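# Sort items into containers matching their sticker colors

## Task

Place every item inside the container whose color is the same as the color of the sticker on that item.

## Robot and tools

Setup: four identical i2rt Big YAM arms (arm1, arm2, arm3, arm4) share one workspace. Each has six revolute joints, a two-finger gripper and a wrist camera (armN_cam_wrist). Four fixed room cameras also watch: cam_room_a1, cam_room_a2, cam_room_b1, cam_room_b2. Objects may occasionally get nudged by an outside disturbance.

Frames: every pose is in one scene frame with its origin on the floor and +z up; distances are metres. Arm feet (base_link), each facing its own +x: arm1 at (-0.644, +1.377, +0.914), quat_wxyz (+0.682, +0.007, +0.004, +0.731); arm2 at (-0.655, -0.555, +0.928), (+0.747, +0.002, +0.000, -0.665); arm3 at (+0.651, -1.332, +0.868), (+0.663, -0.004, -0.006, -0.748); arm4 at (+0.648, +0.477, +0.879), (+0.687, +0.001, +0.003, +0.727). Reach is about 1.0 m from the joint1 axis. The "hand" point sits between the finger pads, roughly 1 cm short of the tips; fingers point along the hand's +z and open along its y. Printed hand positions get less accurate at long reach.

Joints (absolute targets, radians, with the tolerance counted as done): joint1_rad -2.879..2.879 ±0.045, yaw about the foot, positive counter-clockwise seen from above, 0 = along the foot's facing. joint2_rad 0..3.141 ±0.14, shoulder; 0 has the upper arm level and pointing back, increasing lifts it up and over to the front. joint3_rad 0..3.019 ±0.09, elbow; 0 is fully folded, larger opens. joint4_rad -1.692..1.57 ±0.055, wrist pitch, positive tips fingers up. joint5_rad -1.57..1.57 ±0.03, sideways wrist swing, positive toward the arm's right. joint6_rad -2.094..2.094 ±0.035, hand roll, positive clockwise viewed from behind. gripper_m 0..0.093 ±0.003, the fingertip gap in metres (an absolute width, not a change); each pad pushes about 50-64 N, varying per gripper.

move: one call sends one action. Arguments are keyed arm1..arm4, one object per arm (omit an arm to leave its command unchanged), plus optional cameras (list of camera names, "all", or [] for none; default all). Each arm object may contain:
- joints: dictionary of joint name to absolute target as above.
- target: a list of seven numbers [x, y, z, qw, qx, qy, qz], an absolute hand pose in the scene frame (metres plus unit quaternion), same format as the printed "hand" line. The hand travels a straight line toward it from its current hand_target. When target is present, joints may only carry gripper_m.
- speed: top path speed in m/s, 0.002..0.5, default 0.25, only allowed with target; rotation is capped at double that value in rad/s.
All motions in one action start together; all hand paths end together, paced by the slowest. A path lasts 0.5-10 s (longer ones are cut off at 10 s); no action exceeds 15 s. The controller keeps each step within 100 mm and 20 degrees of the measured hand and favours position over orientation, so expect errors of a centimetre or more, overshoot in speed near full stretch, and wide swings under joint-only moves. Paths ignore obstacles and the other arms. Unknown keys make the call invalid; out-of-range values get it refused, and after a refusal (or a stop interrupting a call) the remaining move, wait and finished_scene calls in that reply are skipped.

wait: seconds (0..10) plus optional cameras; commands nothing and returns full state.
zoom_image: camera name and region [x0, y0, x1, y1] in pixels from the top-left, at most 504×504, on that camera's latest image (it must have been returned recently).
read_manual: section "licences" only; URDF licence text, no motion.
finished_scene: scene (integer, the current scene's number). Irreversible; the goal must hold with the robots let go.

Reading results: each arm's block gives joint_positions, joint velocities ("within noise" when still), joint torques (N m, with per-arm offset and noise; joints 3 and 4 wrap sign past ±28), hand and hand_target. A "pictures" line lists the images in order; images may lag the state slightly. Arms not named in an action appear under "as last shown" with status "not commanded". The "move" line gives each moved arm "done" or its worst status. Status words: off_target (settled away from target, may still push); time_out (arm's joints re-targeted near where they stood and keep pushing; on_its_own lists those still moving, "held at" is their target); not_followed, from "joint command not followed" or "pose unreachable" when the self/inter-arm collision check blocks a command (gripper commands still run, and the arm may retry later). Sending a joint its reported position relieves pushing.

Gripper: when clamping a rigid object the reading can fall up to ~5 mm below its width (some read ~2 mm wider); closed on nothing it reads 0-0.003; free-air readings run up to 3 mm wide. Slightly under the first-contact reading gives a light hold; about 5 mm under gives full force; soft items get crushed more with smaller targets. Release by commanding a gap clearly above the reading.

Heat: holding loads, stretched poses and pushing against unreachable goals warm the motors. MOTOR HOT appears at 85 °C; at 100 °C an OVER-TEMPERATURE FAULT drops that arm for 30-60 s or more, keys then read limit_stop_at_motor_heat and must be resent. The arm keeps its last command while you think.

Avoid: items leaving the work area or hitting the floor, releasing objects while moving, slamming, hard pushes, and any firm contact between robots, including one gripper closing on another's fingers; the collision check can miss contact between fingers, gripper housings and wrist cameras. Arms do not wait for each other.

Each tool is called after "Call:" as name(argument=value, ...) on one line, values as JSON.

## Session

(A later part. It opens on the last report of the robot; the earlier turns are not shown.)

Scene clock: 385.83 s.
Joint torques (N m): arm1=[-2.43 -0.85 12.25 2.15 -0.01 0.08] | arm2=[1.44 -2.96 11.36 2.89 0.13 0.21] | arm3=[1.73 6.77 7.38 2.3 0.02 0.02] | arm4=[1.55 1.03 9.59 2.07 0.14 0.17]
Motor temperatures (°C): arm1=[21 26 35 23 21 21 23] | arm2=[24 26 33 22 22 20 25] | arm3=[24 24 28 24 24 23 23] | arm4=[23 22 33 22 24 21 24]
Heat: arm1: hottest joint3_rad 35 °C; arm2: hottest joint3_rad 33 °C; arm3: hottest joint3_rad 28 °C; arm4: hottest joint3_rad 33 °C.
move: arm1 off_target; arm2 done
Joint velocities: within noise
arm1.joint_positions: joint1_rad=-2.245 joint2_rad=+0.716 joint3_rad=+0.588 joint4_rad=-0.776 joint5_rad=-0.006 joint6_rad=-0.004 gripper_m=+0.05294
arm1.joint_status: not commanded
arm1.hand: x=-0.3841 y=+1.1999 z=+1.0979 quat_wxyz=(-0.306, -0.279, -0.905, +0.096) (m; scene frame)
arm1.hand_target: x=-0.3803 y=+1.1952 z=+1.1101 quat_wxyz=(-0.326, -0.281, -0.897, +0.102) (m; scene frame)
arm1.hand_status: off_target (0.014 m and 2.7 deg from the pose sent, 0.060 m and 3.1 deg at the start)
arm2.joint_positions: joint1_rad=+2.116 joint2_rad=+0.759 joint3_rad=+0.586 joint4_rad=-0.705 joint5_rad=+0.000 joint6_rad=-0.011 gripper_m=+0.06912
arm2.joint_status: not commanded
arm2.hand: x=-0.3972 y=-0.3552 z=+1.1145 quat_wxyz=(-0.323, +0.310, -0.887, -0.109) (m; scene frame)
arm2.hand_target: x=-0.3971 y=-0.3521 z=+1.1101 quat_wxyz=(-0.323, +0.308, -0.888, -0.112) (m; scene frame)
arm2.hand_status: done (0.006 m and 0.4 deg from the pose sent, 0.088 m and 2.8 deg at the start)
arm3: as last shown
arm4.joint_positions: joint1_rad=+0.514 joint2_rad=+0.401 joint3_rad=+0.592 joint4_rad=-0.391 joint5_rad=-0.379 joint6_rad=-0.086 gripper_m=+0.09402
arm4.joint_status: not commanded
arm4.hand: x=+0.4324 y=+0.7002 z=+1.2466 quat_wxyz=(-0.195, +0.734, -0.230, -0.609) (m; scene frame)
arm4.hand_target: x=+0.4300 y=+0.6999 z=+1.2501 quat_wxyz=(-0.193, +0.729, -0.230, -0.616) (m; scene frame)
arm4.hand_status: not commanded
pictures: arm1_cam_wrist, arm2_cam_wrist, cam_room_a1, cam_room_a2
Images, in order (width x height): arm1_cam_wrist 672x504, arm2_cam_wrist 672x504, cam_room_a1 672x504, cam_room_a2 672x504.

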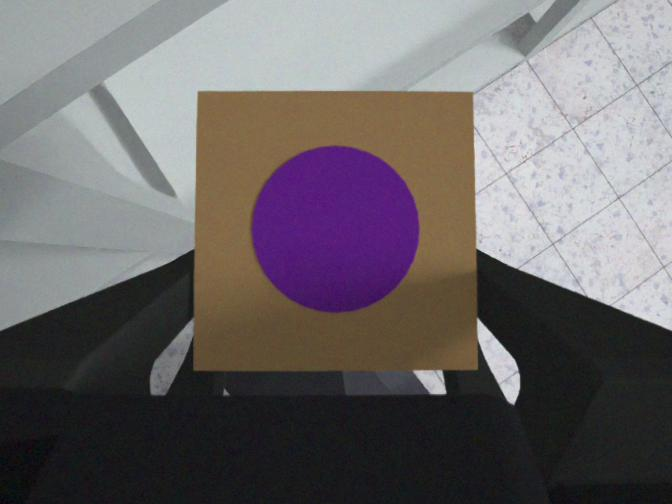

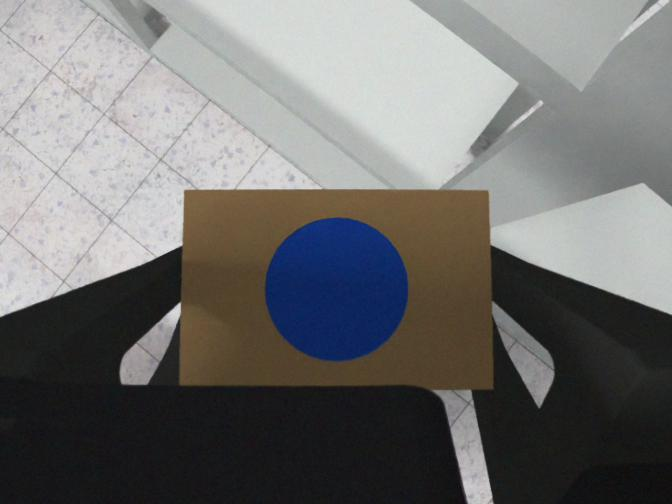

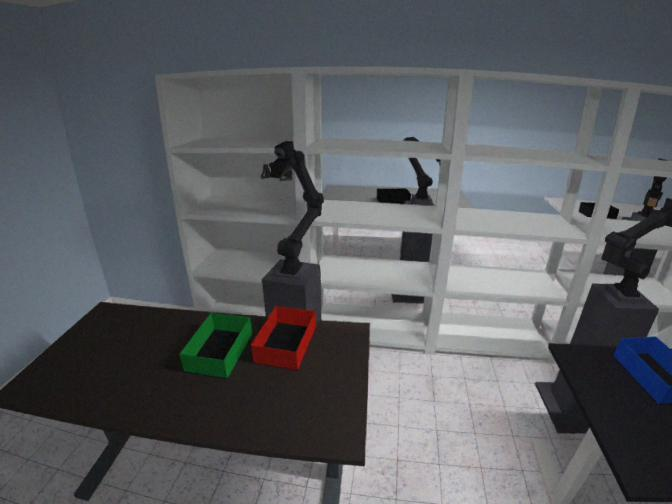

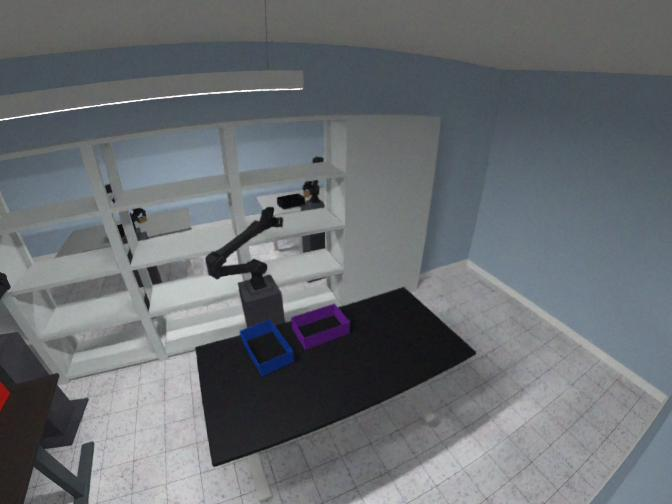

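Call:
move(arm1={"target":[-0.15,1.035,1.105,0.3264,0.281,0.8968,-0.1023],"speed":0.12}, arm2={"target":[-0.15,-0.158,1.105,0.3232,-0.3075,0.888,0.1119],"speed":0.12}, cameras=["arm1_cam_wrist","arm2_cam_wrist","arm4_cam_wrist","cam_room_a1","cam_room_a2","cam_room_b2"])

Call:
zoom_image(camera="cam_room_a2", region=[60, 100, 360, 320])

Scene clock: 396.60 s.
Joint torques (N m): arm1=[-2.32 -10.7 16.39 1.94 0.02 0.12] | arm2=[1.14 -15.5 16.5 1.52 0.04 0.18] | arm3=[1.79 6.89 7.36 2.26 0.02 0.03] | arm4=[1.61 0.85 9.59 1.99 0.17 0.17]
Motor temperatures (°C): arm1=[21 26 36 23 21 21 23] | arm2=[24 26 34 22 22 20 25] | arm3=[24 24 28 24 24 23 23] | arm4=[23 22 33 22 24 21 24]
Heat: arm1: hottest joint3_rad 36 °C; arm2: hottest joint3_rad 34 °C; arm3: hottest joint3_rad 28 °C; arm4: hottest joint3_rad 33 °C.
move: arm1 off_target; arm2 off_target
Joint velocities: within noise
arm1.joint_positions: joint1_rad=-2.245 joint2_rad=+1.522 joint3_rad=+1.129 joint4_rad=-0.538 joint5_rad=-0.006 joint6_rad=-0.004 gripper_m=+0.05294
arm1.joint_status: not commanded
arm1.hand: x=-0.1714 y=+1.0524 z=+1.0741 quat_wxyz=(-0.293, -0.280, -0.909, +0.092) (m; scene frame)
arm1.hand_target: x=-0.1523 y=+1.0365 z=+1.1057 quat_wxyz=(-0.326, -0.281, -0.897, +0.102) (m; scene frame)
arm1.hand_status: off_target (0.041 m and 4.2 deg from the pose sent, 0.286 m and 2.7 deg at the start)
arm2.joint_positions: joint1_rad=+2.116 joint2_rad=+1.647 joint3_rad=+1.244 joint4_rad=-0.496 joint5_rad=+0.000 joint6_rad=-0.011 gripper_m=+0.06912
arm2.joint_status: not commanded
arm2.hand: x=-0.1639 y=-0.1733 z=+1.0908 quat_wxyz=(-0.314, +0.312, -0.891, -0.106) (m; scene frame)
arm2.hand_target: x=-0.1511 y=-0.1587 z=+1.1051 quat_wxyz=(-0.324, +0.308, -0.888, -0.112) (m; scene frame)
arm2.hand_status: off_target (0.025 m and 1.4 deg from the pose sent, 0.316 m and 0.5 deg at the start)
arm3, arm4: as last shown
pictures: arm1_cam_wrist, arm2_cam_wrist, arm4_cam_wrist, cam_room_a1, cam_room_a2, cam_room_b2
Images, in order (width x height): arm1_cam_wrist 672x504, arm2_cam_wrist 672x504, arm4_cam_wrist 672x504, cam_room_a1 672x504, cam_room_a2 672x504, cam_room_b2 672x504.

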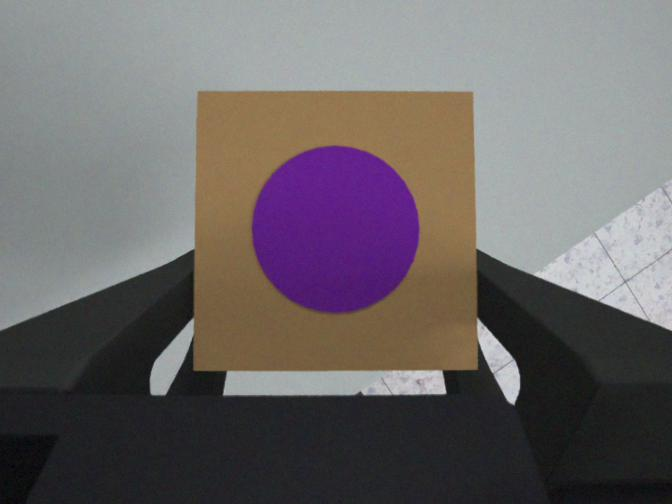

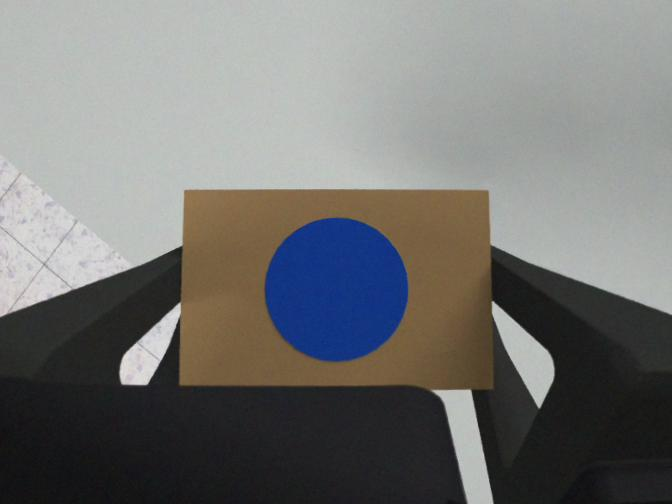

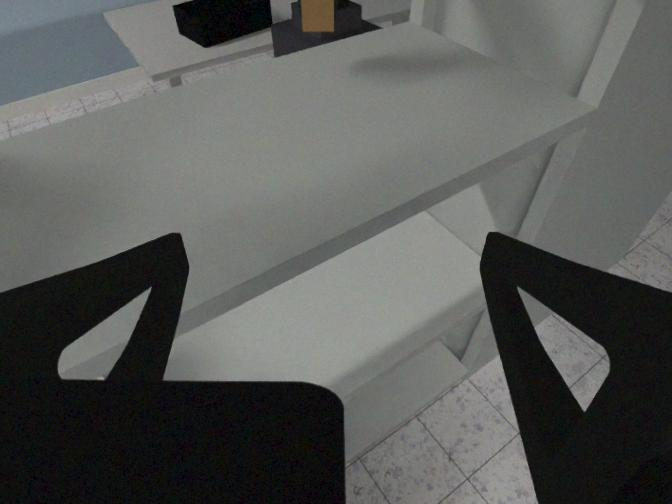

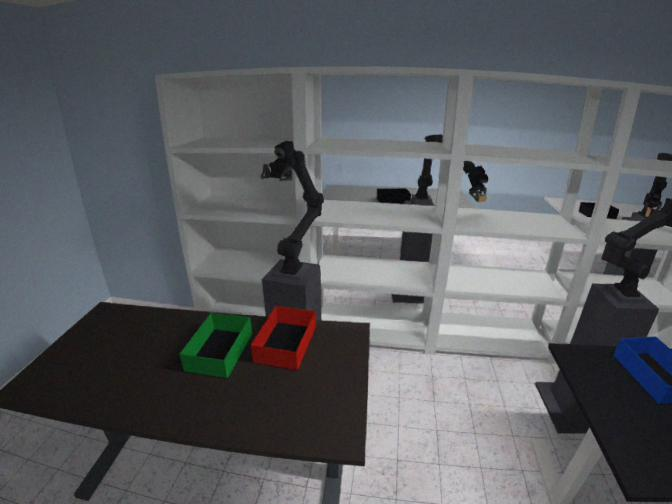

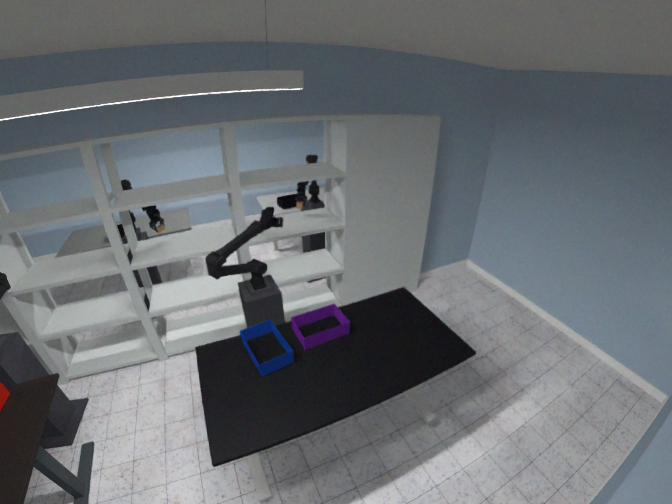

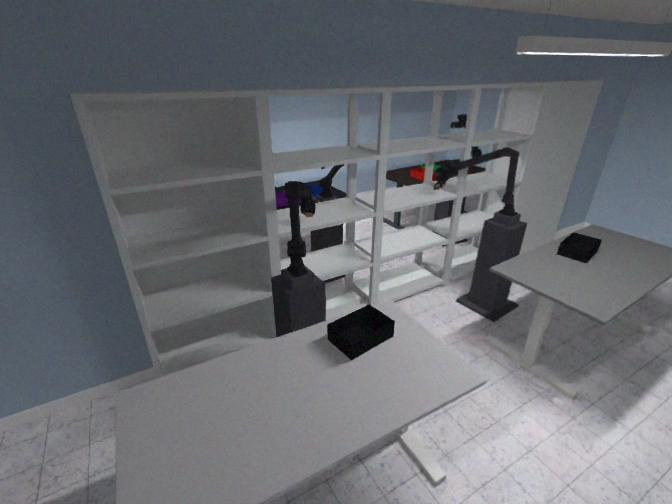

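Scaled by 1.680.

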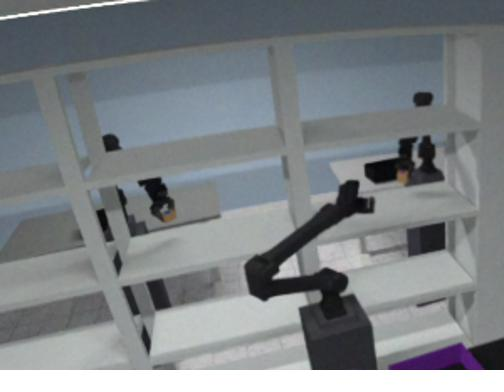

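Call:
move(arm1={"target":[0.01,0.925,1.10,0.3264,0.281,0.8968,-0.1023],"speed":0.12}, arm2={"target":[0.01,-0.033,1.09,0.3232,-0.3075,0.888,0.1119],"speed":0.12}, cameras=["arm1_cam_wrist","arm2_cam_wrist","arm4_cam_wrist","cam_room_a1","cam_room_a2","cam_room_b2"])

Call:
zoom_image(camera="cam_room_a2", region=[60, 100, 360, 320])

Scene clock: 407.17 s.
Joint torques (N m): arm1=[-2.02 -18.84 17.84 0.98 0.07 0.1] | arm2=[0.97 -23.77 18.04 1.54 0 0.18] | arm3=[1.67 6.65 7.36 2.29 0.03 0.02] | arm4=[1.96 0.67 9.68 2.13 0.17 0.16]
Motor temperatures (°C): arm1=[21 26 36 23 21 21 23] | arm2=[24 26 35 22 22 20 25] | arm3=[24 24 28 24 24 23 23] | arm4=[23 22 33 22 24 21 24]
Heat: arm1: hottest joint3_rad 36 °C; arm2: hottest joint3_rad 35 °C; arm3: hottest joint3_rad 28 °C; arm4: hottest joint3_rad 33 °C.
move: arm1 off_target; arm2 off_target
Joint velocities: within noise
arm1.joint_positions: joint1_rad=-2.245 joint2_rad=+2.024 joint3_rad=+1.813 joint4_rad=-0.701 joint5_rad=-0.006 joint6_rad=-0.003 gripper_m=+0.05294
arm1.joint_status: not commanded
arm1.hand: x=-0.0055 y=+0.9376 z=+1.0696 quat_wxyz=(-0.302, -0.279, -0.906, +0.095) (m; scene frame)
arm1.hand_target: x=+0.0080 y=+0.9264 z=+1.1003 quat_wxyz=(-0.327, -0.281, -0.897, +0.102) (m; scene frame)
arm1.hand_status: off_target (0.036 m and 3.1 deg from the pose sent, 0.223 m and 4.2 deg at the start)
arm2.joint_positions: joint1_rad=+2.116 joint2_rad=+2.193 joint3_rad=+2.050 joint4_rad=-0.754 joint5_rad=+0.000 joint6_rad=-0.011 gripper_m=+0.06912
arm2.joint_status: not commanded
arm2.hand: x=-0.0012 y=-0.0464 z=+1.0829 quat_wxyz=(-0.315, +0.311, -0.890, -0.107) (m; scene frame)
arm2.hand_target: x=+0.0087 y=-0.0338 z=+1.0898 quat_wxyz=(-0.324, +0.307, -0.888, -0.112) (m; scene frame)
arm2.hand_status: off_target (0.019 m and 1.3 deg from the pose sent, 0.223 m and 1.4 deg at the start)
arm3, arm4: as last shown
pictures: arm1_cam_wrist, arm2_cam_wrist, arm4_cam_wrist, cam_room_a1, cam_room_a2, cam_room_b2
Images, in order (width x height): arm1_cam_wrist 672x504, arm2_cam_wrist 672x504, arm4_cam_wrist 672x504, cam_room_a1 672x504, cam_room_a2 672x504, cam_room_b2 672x504.

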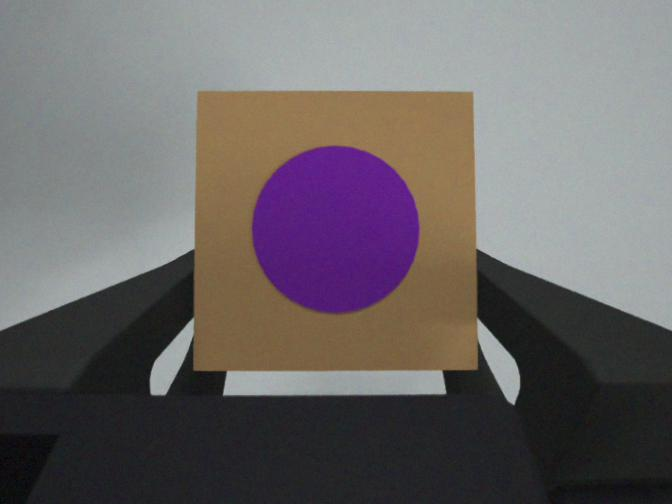

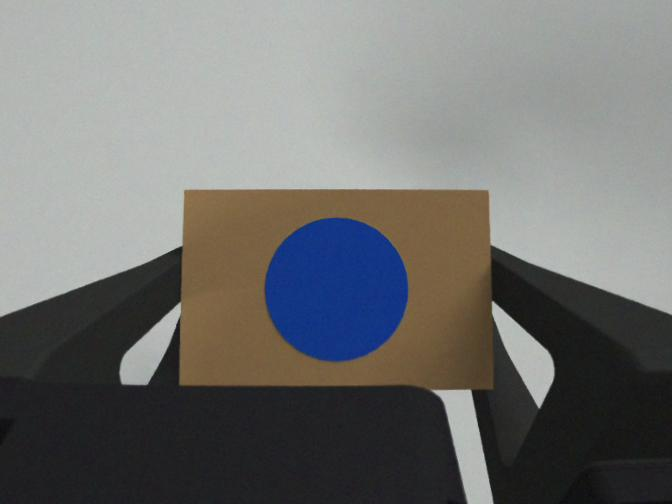

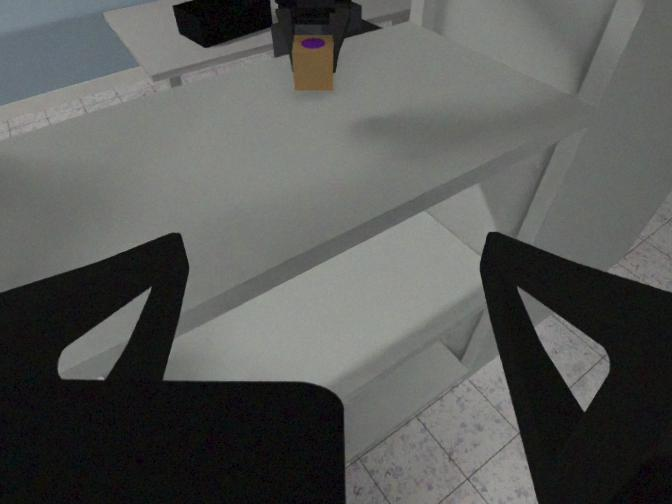

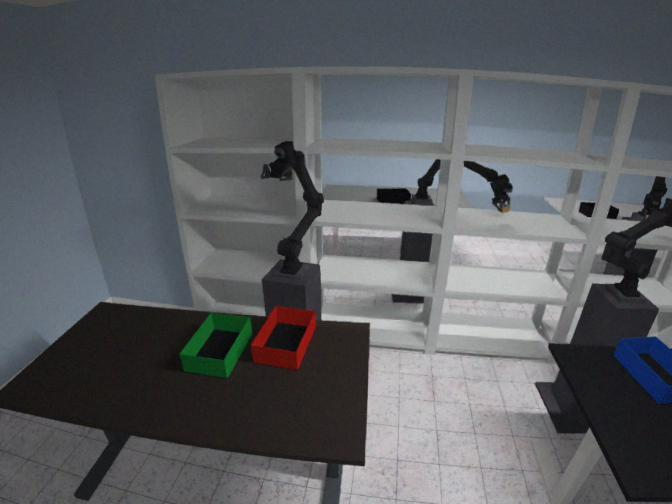

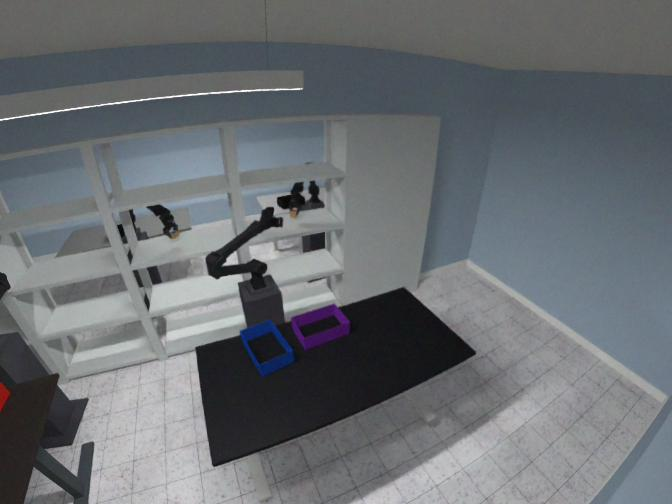

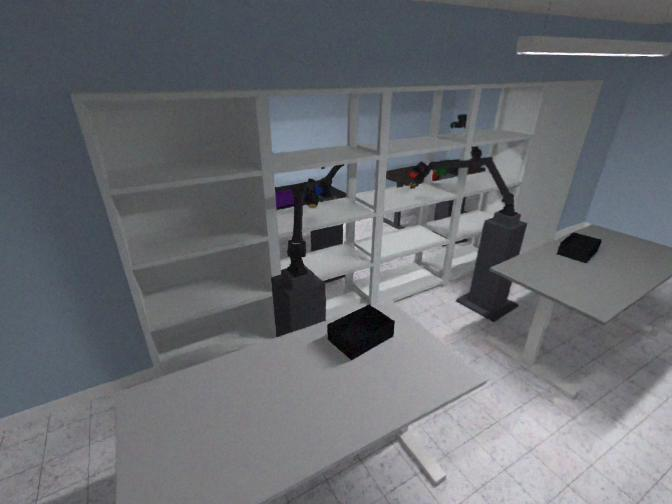

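Scaled by 1.680.

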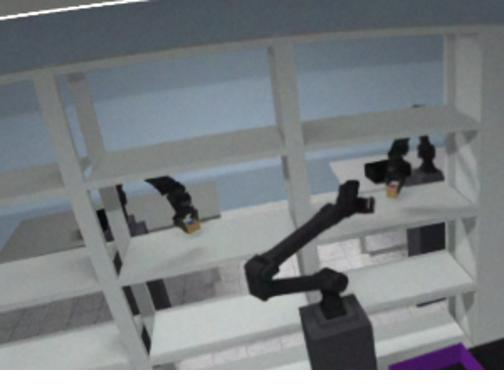

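Call:
move(arm1={"target":[0.008,0.9264,1.065,0.3264,0.281,0.8968,-0.1023],"speed":0.05}, arm2={"target":[0.0087,-0.0338,1.055,0.3232,-0.3075,0.888,0.1119],"speed":0.05}, cameras=["arm1_cam_wrist","arm2_cam_wrist","arm4_cam_wrist"])

Scene clock: 413.07 s.
Joint torques (N m): arm1=[-2.08 -19.08 12.25 2.35 0.08 0.11] | arm2=[1.03 -23.53 12.41 2.89 0.02 0.17] | arm3=[1.79 6.83 7.34 2.25 0.02 0.02] | arm4=[1.61 1.49 9.8 1.99 0.13 0.18]
Motor temperatures (°C): arm1=[21 26 36 23 21 21 23] | arm2=[24 26 37 22 22 20 25] | arm3=[24 24 28 24 24 23 23] | arm4=[23 22 33 22 24 21 24]
Heat: arm1: hottest joint3_rad 36 °C; arm2: hottest joint3_rad 37 °C; arm3: hottest joint3_rad 28 °C; arm4: hottest joint3_rad 33 °C.
move: arm1 done; arm2 off_target
Joint velocities: within noise
arm1.joint_positions: joint1_rad=-2.245 joint2_rad=+2.042 joint3_rad=+1.813 joint4_rad=-0.653 joint5_rad=-0.006 joint6_rad=-0.003 gripper_m=+0.05294
arm1.joint_status: not commanded
arm1.hand: x=+0.0024 y=+0.9320 z=+1.0632 quat_wxyz=(-0.315, -0.278, -0.902, +0.099) (m; scene frame)
arm1.hand_target: x=+0.0078 y=+0.9265 z=+1.0650 quat_wxyz=(-0.326, -0.281, -0.897, +0.102) (m; scene frame)
arm1.hand_status: done (0.008 m and 1.5 deg from the pose sent, 0.018 m and 3.1 deg at the start)
arm2.joint_positions: joint1_rad=+2.116 joint2_rad=+2.201 joint3_rad=+2.050 joint4_rad=-0.708 joint5_rad=+0.000 joint6_rad=-0.011 gripper_m=+0.06912
arm2.joint_status: not commanded
arm2.hand: x=+0.0059 y=-0.0409 z=+1.0834 quat_wxyz=(-0.331, +0.309, -0.884, -0.112) (m; scene frame)
arm2.hand_target: x=+0.0074 y=-0.0347 z=+1.0552 quat_wxyz=(-0.323, +0.308, -0.888, -0.112) (m; scene frame)
arm2.hand_status: off_target (0.029 m and 1.1 deg from the pose sent, 0.032 m and 1.3 deg at the start)
arm3, arm4: as last shown
pictures: arm1_cam_wrist, arm2_cam_wrist, arm4_cam_wrist
Images, in order (width x height): arm1_cam_wrist 672x504, arm2_cam_wrist 672x504, arm4_cam_wrist 672x504.

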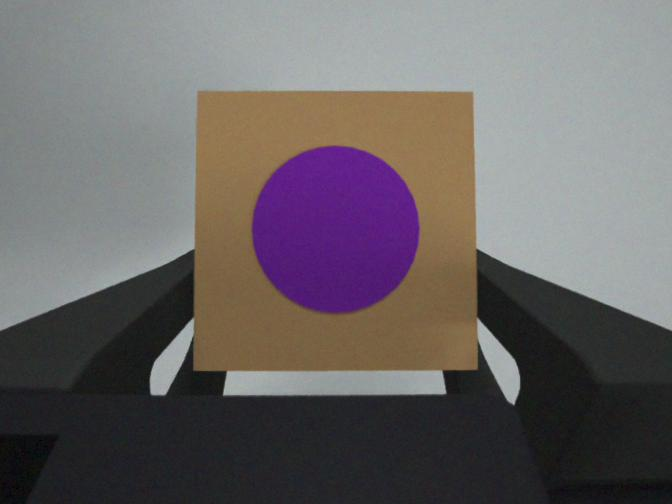

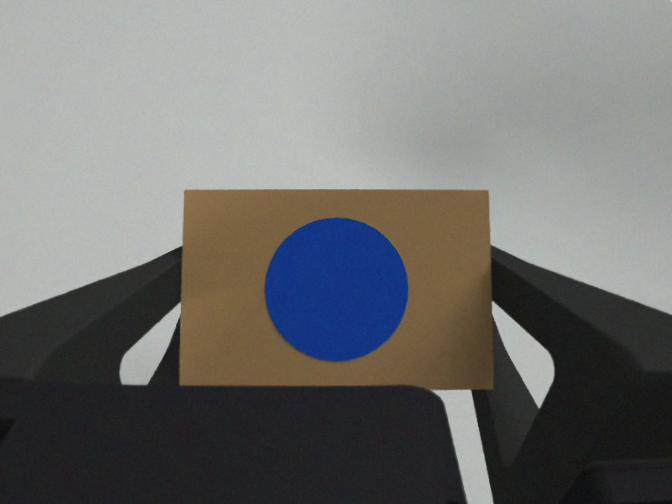

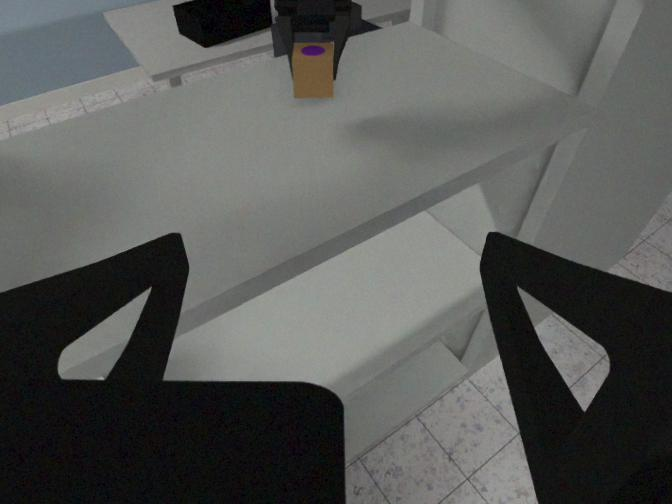

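Call:
move(arm1={"target":[0.006,0.9275,1.04,0.3264,0.281,0.8968,-0.1023],"speed":0.05}, arm2={"target":[0.007,-0.035,1.035,0.3232,-0.3075,0.888,0.1119],"speed":0.05}, cameras=["arm4_cam_wrist"])

Scene clock: 417.83 s.
Joint torques (N m): arm1=[-2.37 -18.73 11.56 2.33 0.11 0.15] | arm2=[1.03 -23.82 11.15 2.95 0.03 0.18] | arm3=[1.67 6.83 7.34 2.28 0.02 0.03] | arm4=[1.2 0.67 9.65 2.03 0.16 0.18]
Motor temperatures (°C): arm1=[21 26 35 23 21 21 23] | arm2=[24 27 36 22 22 20 25] | arm3=[24 24 28 24 24 23 23] | arm4=[23 22 33 22 24 21 24]
Heat: arm1: hottest joint3_rad 35 °C; arm2: hottest joint3_rad 36 °C; arm3: hottest joint3_rad 28 °C; arm4: hottest joint3_rad 33 °C.
move: arm1 done; arm2 off_target
Joint velocities: within noise
arm1.joint_positions: joint1_rad=-2.245 joint2_rad=+2.057 joint3_rad=+1.770 joint4_rad=-0.594 joint5_rad=-0.006 joint6_rad=-0.003 gripper_m=+0.05294
arm1.joint_status: not commanded
arm1.hand: x=+0.0014 y=+0.9325 z=+1.0388 quat_wxyz=(-0.316, -0.278, -0.902, +0.099) (m; scene frame)
arm1.hand_target: x=+0.0058 y=+0.9276 z=+1.0401 quat_wxyz=(-0.326, -0.281, -0.897, +0.102) (m; scene frame)
arm1.hand_status: done (0.007 m and 1.4 deg from the pose sent, 0.024 m and 1.5 deg at the start)
arm2.joint_positions: joint1_rad=+2.116 joint2_rad=+2.209 joint3_rad=+2.023 joint4_rad=-0.660 joint5_rad=+0.000 joint6_rad=-0.011 gripper_m=+0.06912
arm2.joint_status: not commanded
arm2.hand: x=+0.0078 y=-0.0394 z=+1.0704 quat_wxyz=(-0.337, +0.309, -0.882, -0.114) (m; scene frame)
arm2.hand_target: x=+0.0057 y=-0.0360 z=+1.0355 quat_wxyz=(-0.323, +0.308, -0.888, -0.112) (m; scene frame)
arm2.hand_status: off_target (0.036 m and 1.8 deg from the pose sent, 0.049 m and 1.1 deg at the start)
arm3, arm4: as last shown
pictures: arm4_cam_wrist
Images, in order (width x height): arm4_cam_wrist 672x504.

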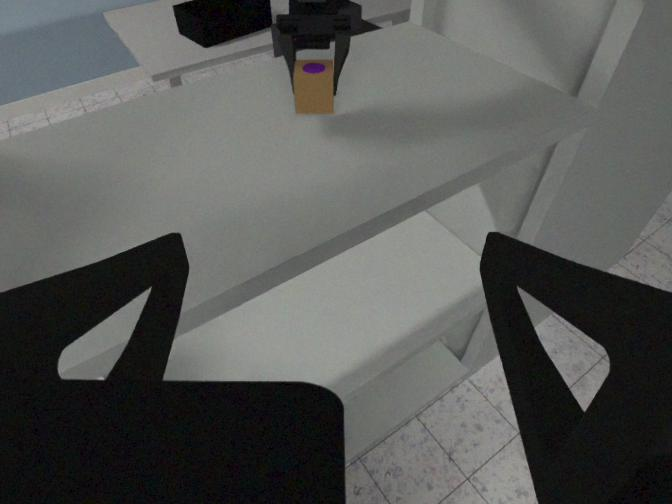

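Call:
move(arm1={"target":[0.006,0.9275,1.018,0.3264,0.281,0.8968,-0.1023],"speed":0.04}, arm2={"target":[0.007,-0.035,1.015,0.3232,-0.3075,0.888,0.1119],"speed":0.05}, cameras=["arm4_cam_wrist","cam_room_a2"])

Call:
zoom_image(camera="cam_room_a2", region=[130, 160, 330, 300])

Scene clock: 422.53 s.
Joint torques (N m): arm1=[-2.08 -18.78 11.45 2.24 0.04 0.13] | arm2=[1.08 -24.12 11.1 2.97 0.03 0.18] | arm3=[1.79 6.65 7.31 2.29 0.03 0.04] | arm4=[1.38 1.14 9.65 2.04 0.15 0.18]
Motor temperatures (°C): arm1=[21 26 36 23 21 21 23] | arm2=[24 27 36 22 22 20 25] | arm3=[24 24 28 24 24 23 23] | arm4=[23 22 33 22 24 21 24]
Heat: arm1: hottest joint3_rad 36 °C; arm2: hottest joint3_rad 36 °C; arm3: hottest joint3_rad 28 °C; arm4: hottest joint3_rad 33 °C.
move: arm1 done; arm2 off_target
Joint velocities: within noise
arm1.joint_positions: joint1_rad=-2.245 joint2_rad=+2.076 joint3_rad=+1.743 joint4_rad=-0.547 joint5_rad=-0.006 joint6_rad=-0.003 gripper_m=+0.05294
arm1.joint_status: not commanded
arm1.hand: x=+0.0016 y=+0.9322 z=+1.0176 quat_wxyz=(-0.317, -0.278, -0.901, +0.100) (m; scene frame)
arm1.hand_target: x=+0.0059 y=+0.9275 z=+1.0181 quat_wxyz=(-0.326, -0.281, -0.897, +0.102) (m; scene frame)
arm1.hand_status: done (0.006 m and 1.3 deg from the pose sent, 0.022 m and 1.4 deg at the start)
arm2.joint_positions: joint1_rad=+2.116 joint2_rad=+2.225 joint3_rad=+1.998 joint4_rad=-0.619 joint5_rad=+0.000 joint6_rad=-0.011 gripper_m=+0.06912
arm2.joint_status: not commanded
arm2.hand: x=+0.0085 y=-0.0388 z=+1.0502 quat_wxyz=(-0.337, +0.309, -0.882, -0.114) (m; scene frame)
arm2.hand_target: x=+0.0057 y=-0.0360 z=+1.0155 quat_wxyz=(-0.323, +0.308, -0.888, -0.112) (m; scene frame)
arm2.hand_status: off_target (0.035 m and 1.8 deg from the pose sent, 0.055 m and 1.8 deg at the start)
arm3, arm4: as last shown
pictures: arm4_cam_wrist, cam_room_a2
Images, in order (width x height): arm4_cam_wrist 672x504, cam_room_a2 672x504.

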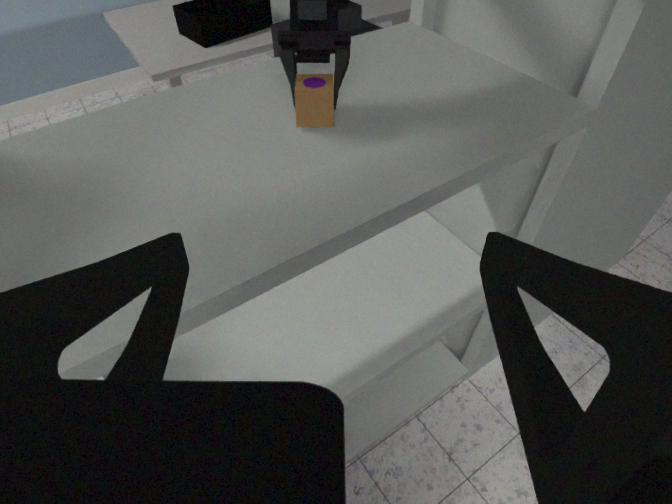

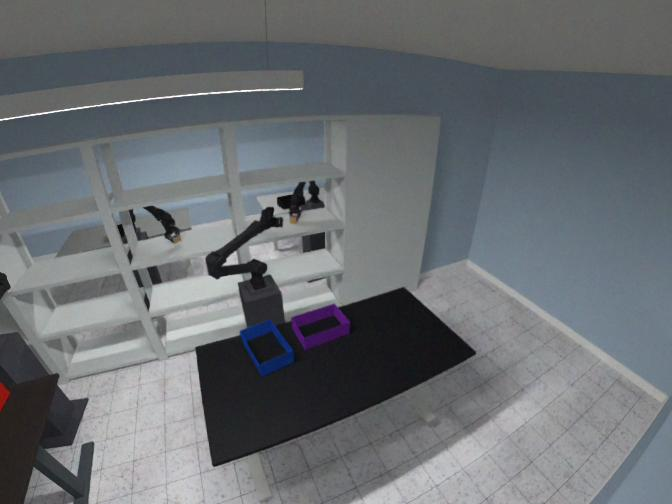

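Scaled by 2.520.

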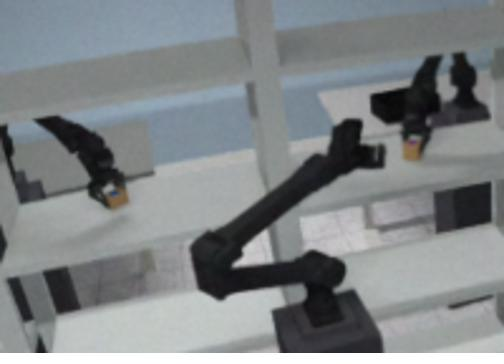

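Call:
move(arm1={"target":[0.006,0.9275,1.0,0.3264,0.281,0.8968,-0.1023],"speed":0.04}, arm2={"target":[0.007,-0.035,0.99,0.3232,-0.3075,0.888,0.1119],"speed":0.05}, cameras=["arm4_cam_wrist","arm2_cam_wrist"])

Call:
zoom_image(camera="arm4_cam_wrist", region=[240, 0, 420, 180])

Scene clock: 429.90 s.
Joint torques (N m): arm1=[-2.67 -17.96 10.84 2.29 0.08 0.14] | arm2=[1.08 -23.77 11 2.95 0.02 0.17] | arm3=[1.85 6.77 7.38 2.26 0.01 0.03] | arm4=[1.55 0.97 9.63 2.13 0.14 0.18]
Motor temperatures (°C): arm1=[21 26 36 23 21 21 23] | arm2=[24 27 35 22 22 20 25] | arm3=[24 24 28 24 24 23 23] | arm4=[23 22 33 22 24 21 24]
Heat: arm1: hottest joint3_rad 36 °C; arm2: hottest joint3_rad 35 °C; arm3: hottest joint3_rad 28 °C; arm4: hottest joint3_rad 33 °C.
move: arm1 off_target; arm2 off_target
Joint velocities: within noise
arm1.joint_positions: joint1_rad=-2.245 joint2_rad=+2.082 joint3_rad=+1.729 joint4_rad=-0.507 joint5_rad=-0.006 joint6_rad=-0.002 gripper_m=+0.05294
arm1.joint_status: not commanded
arm1.hand: x=+0.0039 y=+0.9305 z=+1.0123 quat_wxyz=(-0.326, -0.277, -0.898, +0.102) (m; scene frame)
arm1.hand_target: x=+0.0056 y=+0.9277 z=+1.0001 quat_wxyz=(-0.326, -0.281, -0.897, +0.102) (m; scene frame)
arm1.hand_status: off_target (0.013 m and 0.4 deg from the pose sent, 0.019 m and 1.3 deg at the start)
arm2.joint_positions: joint1_rad=+2.116 joint2_rad=+2.250 joint3_rad=+1.970 joint4_rad=-0.569 joint5_rad=+0.000 joint6_rad=-0.011 gripper_m=+0.06912
arm2.joint_status: not commanded
arm2.hand: x=+0.0091 y=-0.0382 z=+1.0231 quat_wxyz=(-0.336, +0.309, -0.883, -0.114) (m; scene frame)
arm2.hand_target: x=+0.0058 y=-0.0359 z=+0.9904 quat_wxyz=(-0.323, +0.308, -0.888, -0.112) (m; scene frame)
arm2.hand_status: off_target (0.033 m and 1.6 deg from the pose sent, 0.060 m and 1.8 deg at the start)
arm3, arm4: as last shown
pictures: arm2_cam_wrist, arm4_cam_wrist
Images, in order (width x height): arm2_cam_wrist 672x504, arm4_cam_wrist 672x504.

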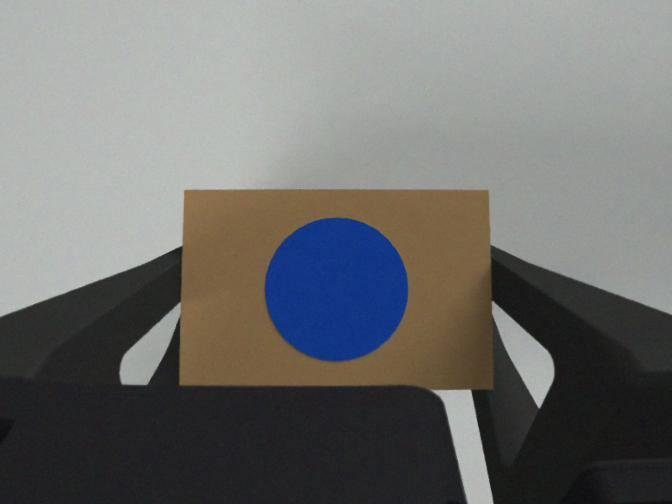

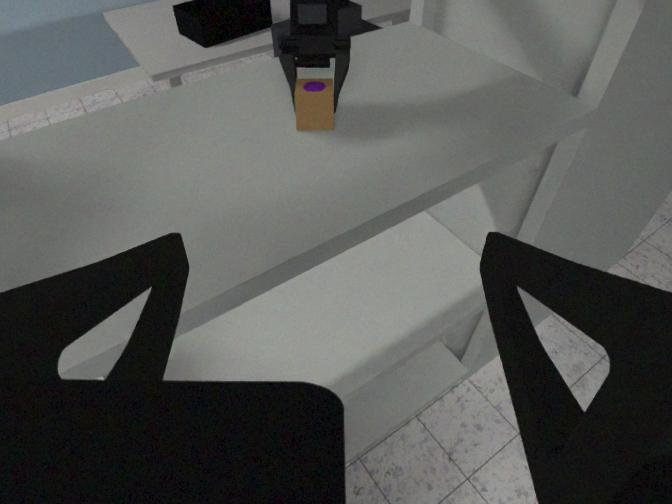

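Scaled by 2.800.

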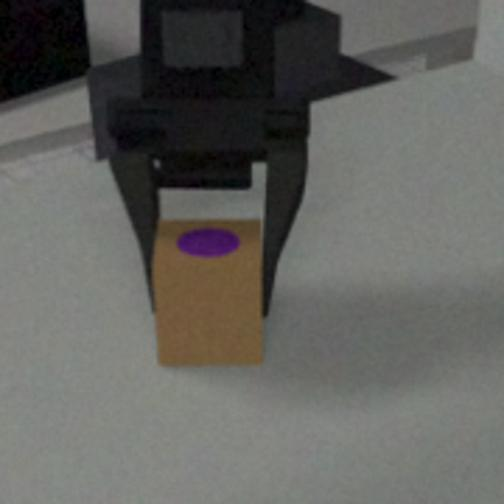

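Call:
move(arm1={"target":[0.0056,0.9277,1.014,0.3264,0.281,0.8968,-0.1023],"joints":{"gripper_m":0.09},"speed":0.04}, arm2={"target":[0.007,-0.035,0.977,0.3232,-0.3075,0.888,0.1119],"speed":0.04}, cameras=["arm4_cam_wrist","arm2_cam_wrist","arm1_cam_wrist"])

Scene clock: 435.57 s.
Joint torques (N m): arm1=[-2.2 -18.67 12.08 1.11 0.06 0.09] | arm2=[1.03 -23.53 10.66 2.96 0.03 0.17] | arm3=[1.61 6.77 7.34 2.3 0.02 0.03] | arm4=[1.55 0.91 9.7 2.09 0.17 0.17]
Motor temperatures (°C): arm1=[21 27 35 23 21 21 23] | arm2=[24 27 35 22 22 20 25] | arm3=[24 24 28 24 24 23 23] | arm4=[23 22 34 22 24 21 24]
Heat: arm1: hottest joint3_rad 35 °C; arm2: hottest joint3_rad 35 °C; arm3: hottest joint3_rad 28 °C; arm4: hottest joint3_rad 34 °C.
move: arm1 done; arm2 off_target
Joint velocities: within noise
arm1.joint_positions: joint1_rad=-2.245 joint2_rad=+2.082 joint3_rad=+1.729 joint4_rad=-0.507 joint5_rad=-0.006 joint6_rad=-0.002 gripper_m=+0.08996
arm1.joint_status: all done
arm1.hand: x=+0.0039 y=+0.9305 z=+1.0123 quat_wxyz=(-0.326, -0.277, -0.898, +0.102) (m; scene frame)
arm1.hand_target: x=+0.0055 y=+0.9277 z=+1.0140 quat_wxyz=(-0.326, -0.281, -0.897, +0.102) (m; scene frame)
arm1.hand_status: done (0.004 m and 0.4 deg from the pose sent, 0.004 m and 0.4 deg at the start)
arm2.joint_positions: joint1_rad=+2.116 joint2_rad=+2.256 joint3_rad=+1.960 joint4_rad=-0.543 joint5_rad=+0.000 joint6_rad=-0.011 gripper_m=+0.06912
arm2.joint_status: not commanded
arm2.hand: x=+0.0104 y=-0.0373 z=+1.0170 quat_wxyz=(-0.340, +0.308, -0.881, -0.115) (m; scene frame)
arm2.hand_target: x=+0.0055 y=-0.0362 z=+0.9778 quat_wxyz=(-0.323, +0.308, -0.888, -0.112) (m; scene frame)
arm2.hand_status: off_target (0.040 m and 2.1 deg from the pose sent, 0.046 m and 1.6 deg at the start)
arm3.joint_positions: joint1_rad=+1.494 joint2_rad=+0.292 joint3_rad=+1.195 joint4_rad=-1.113 joint5_rad=+0.000 joint6_rad=-0.008 gripper_m=+0.09398
arm3.joint_status: not commanded
arm3.hand: x=+0.8031 y=-1.3549 z=+1.4213 quat_wxyz=(-0.627, -0.069, -0.773, +0.070) (m; scene frame)
arm3.hand_target: x=+0.8060 y=-1.3545 z=+1.4257 quat_wxyz=(-0.631, -0.070, -0.770, +0.066) (m; scene frame)
arm3.hand_status: not commanded
arm4: as last shown
pictures: arm1_cam_wrist, arm2_cam_wrist, arm4_cam_wrist
Images, in order (width x height): arm1_cam_wrist 672x504, arm2_cam_wrist 672x504, arm4_cam_wrist 672x504.

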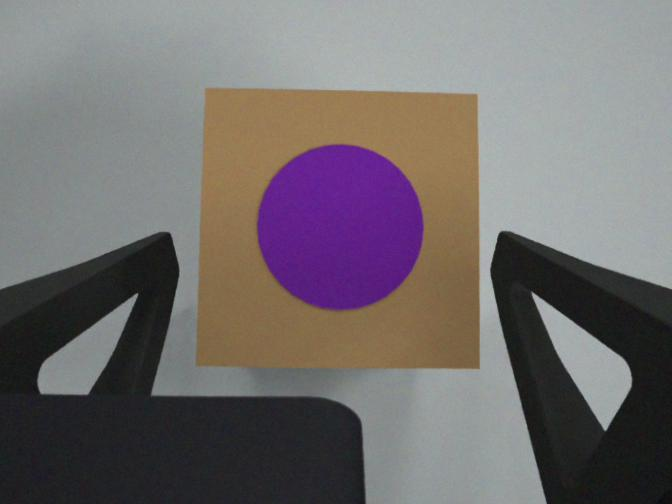

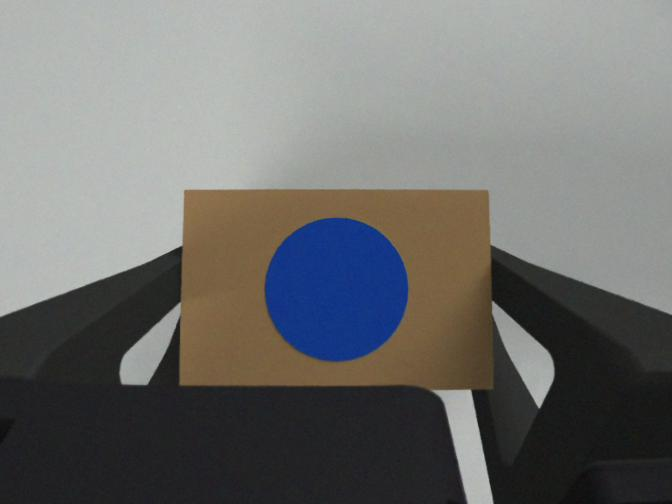

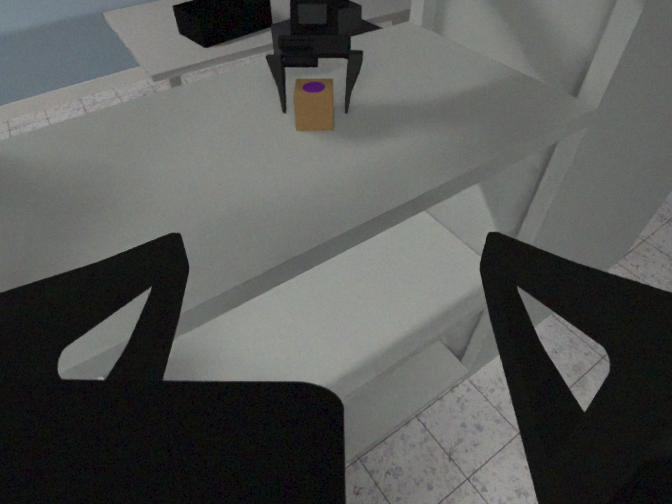

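Call:
move(arm1={"target":[-0.037,0.958,1.075,0.3264,0.281,0.8968,-0.1023],"speed":0.08}, arm2={"target":[0.004,-0.037,0.965,0.3232,-0.3075,0.888,0.1119],"speed":0.04}, cameras=["arm4_cam_wrist","arm2_cam_wrist"])

Scene clock: 442.10 s.
Joint torques (N m): arm1=[-1.85 -19.6 11.18 0.94 0.11 0.05] | arm2=[1.03 -23.47 9.39 2.7 0.06 0.16] | arm3=[1.67 6.83 7.35 2.3 0.02 0.02] | arm4=[1.67 1.49 9.65 2.04 0.14 0.19]
Motor temperatures (°C): arm1=[21 27 35 23 21 21 23] | arm2=[24 28 35 23 22 20 25] | arm3=[24 24 28 24 24 23 23] | arm4=[23 22 34 22 24 21 24]
Heat: arm1: hottest joint3_rad 35 °C; arm2: hottest joint3_rad 35 °C; arm3: hottest joint3_rad 28 °C; arm4: hottest joint3_rad 34 °C.
move: arm1 off_target; arm2 off_target
Joint velocities: within noise
arm1.joint_positions: joint1_rad=-2.245 joint2_rad=+1.924 joint3_rad=+1.609 joint4_rad=-0.556 joint5_rad=-0.006 joint6_rad=+0.002 gripper_m=+0.08996
arm1.joint_status: not commanded
arm1.hand: x=-0.0343 y=+0.9573 z=+1.0592 quat_wxyz=(-0.321, -0.280, -0.899, +0.100) (m; scene frame)
arm1.hand_target: x=-0.0369 y=+0.9579 z=+1.0750 quat_wxyz=(-0.327, -0.281, -0.897, +0.102) (m; scene frame)
arm1.hand_status: off_target (0.016 m and 0.8 deg from the pose sent, 0.080 m and 0.4 deg at the start)
arm2.joint_positions: joint1_rad=+2.116 joint2_rad=+2.256 joint3_rad=+1.945 joint4_rad=-0.505 joint5_rad=+0.000 joint6_rad=-0.011 gripper_m=+0.06912
arm2.joint_status: not commanded
arm2.hand: x=+0.0125 y=-0.0356 z=+1.0158 quat_wxyz=(-0.351, +0.306, -0.877, -0.119) (m; scene frame)
arm2.hand_target: x=+0.0023 y=-0.0384 z=+0.9663 quat_wxyz=(-0.323, +0.308, -0.888, -0.112) (m; scene frame)
arm2.hand_status: off_target (0.051 m and 3.5 deg from the pose sent, 0.052 m and 2.1 deg at the start)
arm3: as last shown
arm4.joint_positions: joint1_rad=+0.514 joint2_rad=+0.401 joint3_rad=+0.592 joint4_rad=-0.391 joint5_rad=-0.379 joint6_rad=-0.086 gripper_m=+0.09402
arm4.joint_status: not commanded
arm4.hand: x=+0.4324 y=+0.7002 z=+1.2466 quat_wxyz=(-0.195, +0.734, -0.230, -0.609) (m; scene frame)
arm4.hand_target: x=+0.4300 y=+0.6999 z=+1.2501 quat_wxyz=(-0.193, +0.729, -0.230, -0.616) (m; scene frame)
arm4.hand_status: not commanded
pictures: arm2_cam_wrist, arm4_cam_wrist
Images, in order (width x height): arm2_cam_wrist 672x504, arm4_cam_wrist 672x504.

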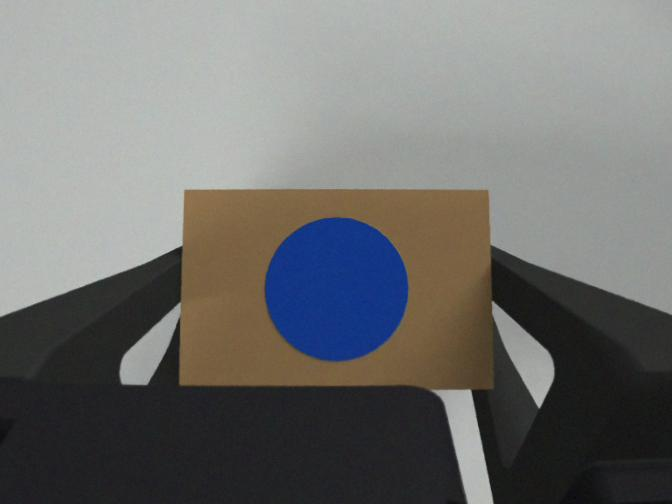

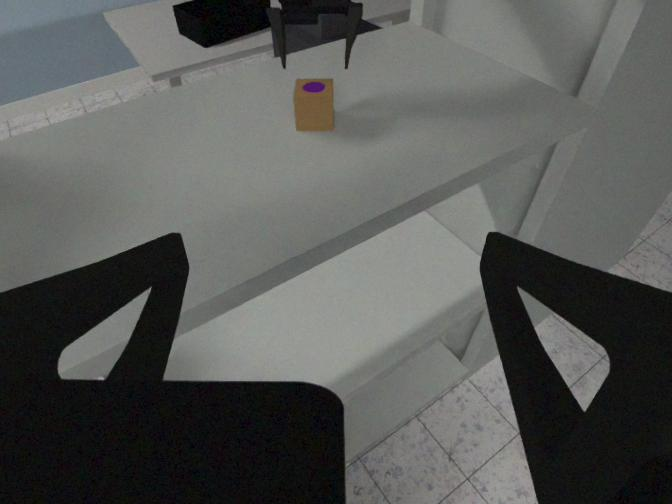

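Call:
move(arm1={"target":[-0.36,1.183,1.11,0.3264,0.281,0.8968,-0.1023],"speed":0.2}, arm2={"target":[0.0115,-0.0356,1.01,0.345,-0.307,0.879,0.117],"joints":{"gripper_m":0.09},"speed":0.04}, cameras=["arm1_cam_wrist","arm2_cam_wrist"])

Scene clock: 448.37 s.
Joint torques (N m): arm1=[-1.67 -1.03 11.85 1.22 0.1 0.08] | arm2=[0.85 -26.75 12.77 1.58 -0.1 0.03] | arm3=[1.73 6.77 7.36 2.28 0.02 0.02] | arm4=[1.55 1.32 9.69 2.28 0.15 0.18]
Motor temperatures (°C): arm1=[21 27 35 23 21 21 23] | arm2=[24 29 34 22 22 20 25] | arm3=[24 24 28 24 24 23 23] | arm4=[23 22 34 22 24 21 24]
Heat: arm1: hottest joint3_rad 35 °C; arm2: hottest joint3_rad 34 °C; arm3: hottest joint3_rad 28 °C; arm4: hottest joint3_rad 34 °C.
move: arm1 done; arm2 done
Joint velocities: within noise
arm1.joint_positions: joint1_rad=-2.245 joint2_rad=+0.785 joint3_rad=+0.626 joint4_rad=-0.689 joint5_rad=-0.005 joint6_rad=+0.002 gripper_m=+0.08996
arm1.joint_status: not commanded
arm1.hand: x=-0.3595 y=+1.1827 z=+1.1104 quat_wxyz=(-0.331, -0.278, -0.896, +0.104) (m; scene frame)
arm1.hand_target: x=-0.3600 y=+1.1830 z=+1.1099 quat_wxyz=(-0.326, -0.281, -0.897, +0.102) (m; scene frame)
arm1.hand_status: done (0.001 m and 0.6 deg from the pose sent, 0.399 m and 0.8 deg at the start)
arm2.joint_positions: joint1_rad=+2.114 joint2_rad=+2.256 joint3_rad=+1.937 joint4_rad=-0.499 joint5_rad=+0.003 joint6_rad=-0.006 gripper_m=+0.08992
arm2.joint_status: all done
arm2.hand: x=+0.0126 y=-0.0381 z=+1.0123 quat_wxyz=(-0.350, +0.303, -0.879, -0.118) (m; scene frame)
arm2.hand_target: x=+0.0114 y=-0.0356 z=+1.0101 quat_wxyz=(-0.345, +0.307, -0.879, -0.117) (m; scene frame)
arm2.hand_status: done (0.004 m and 0.7 deg from the pose sent, 0.006 m and 0.7 deg at the start)
arm3, arm4: as last shown
pictures: arm1_cam_wrist, arm2_cam_wrist
Images, in order (width x height): arm1_cam_wrist 672x504, arm2_cam_wrist 672x504.

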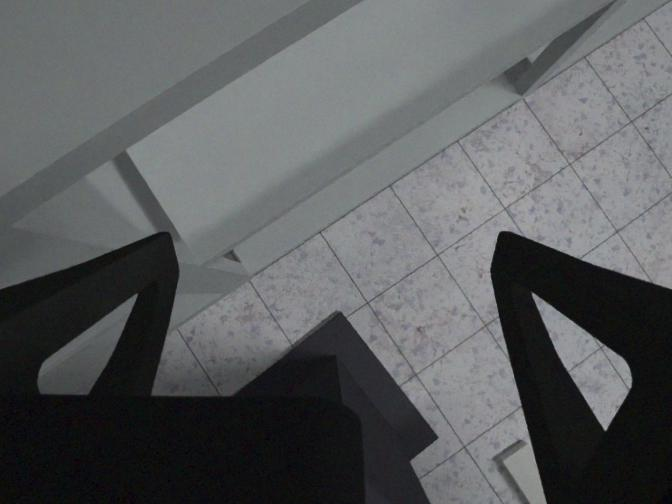

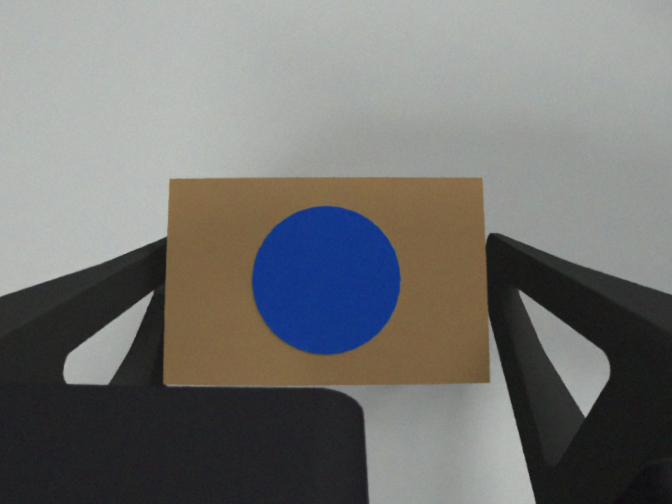

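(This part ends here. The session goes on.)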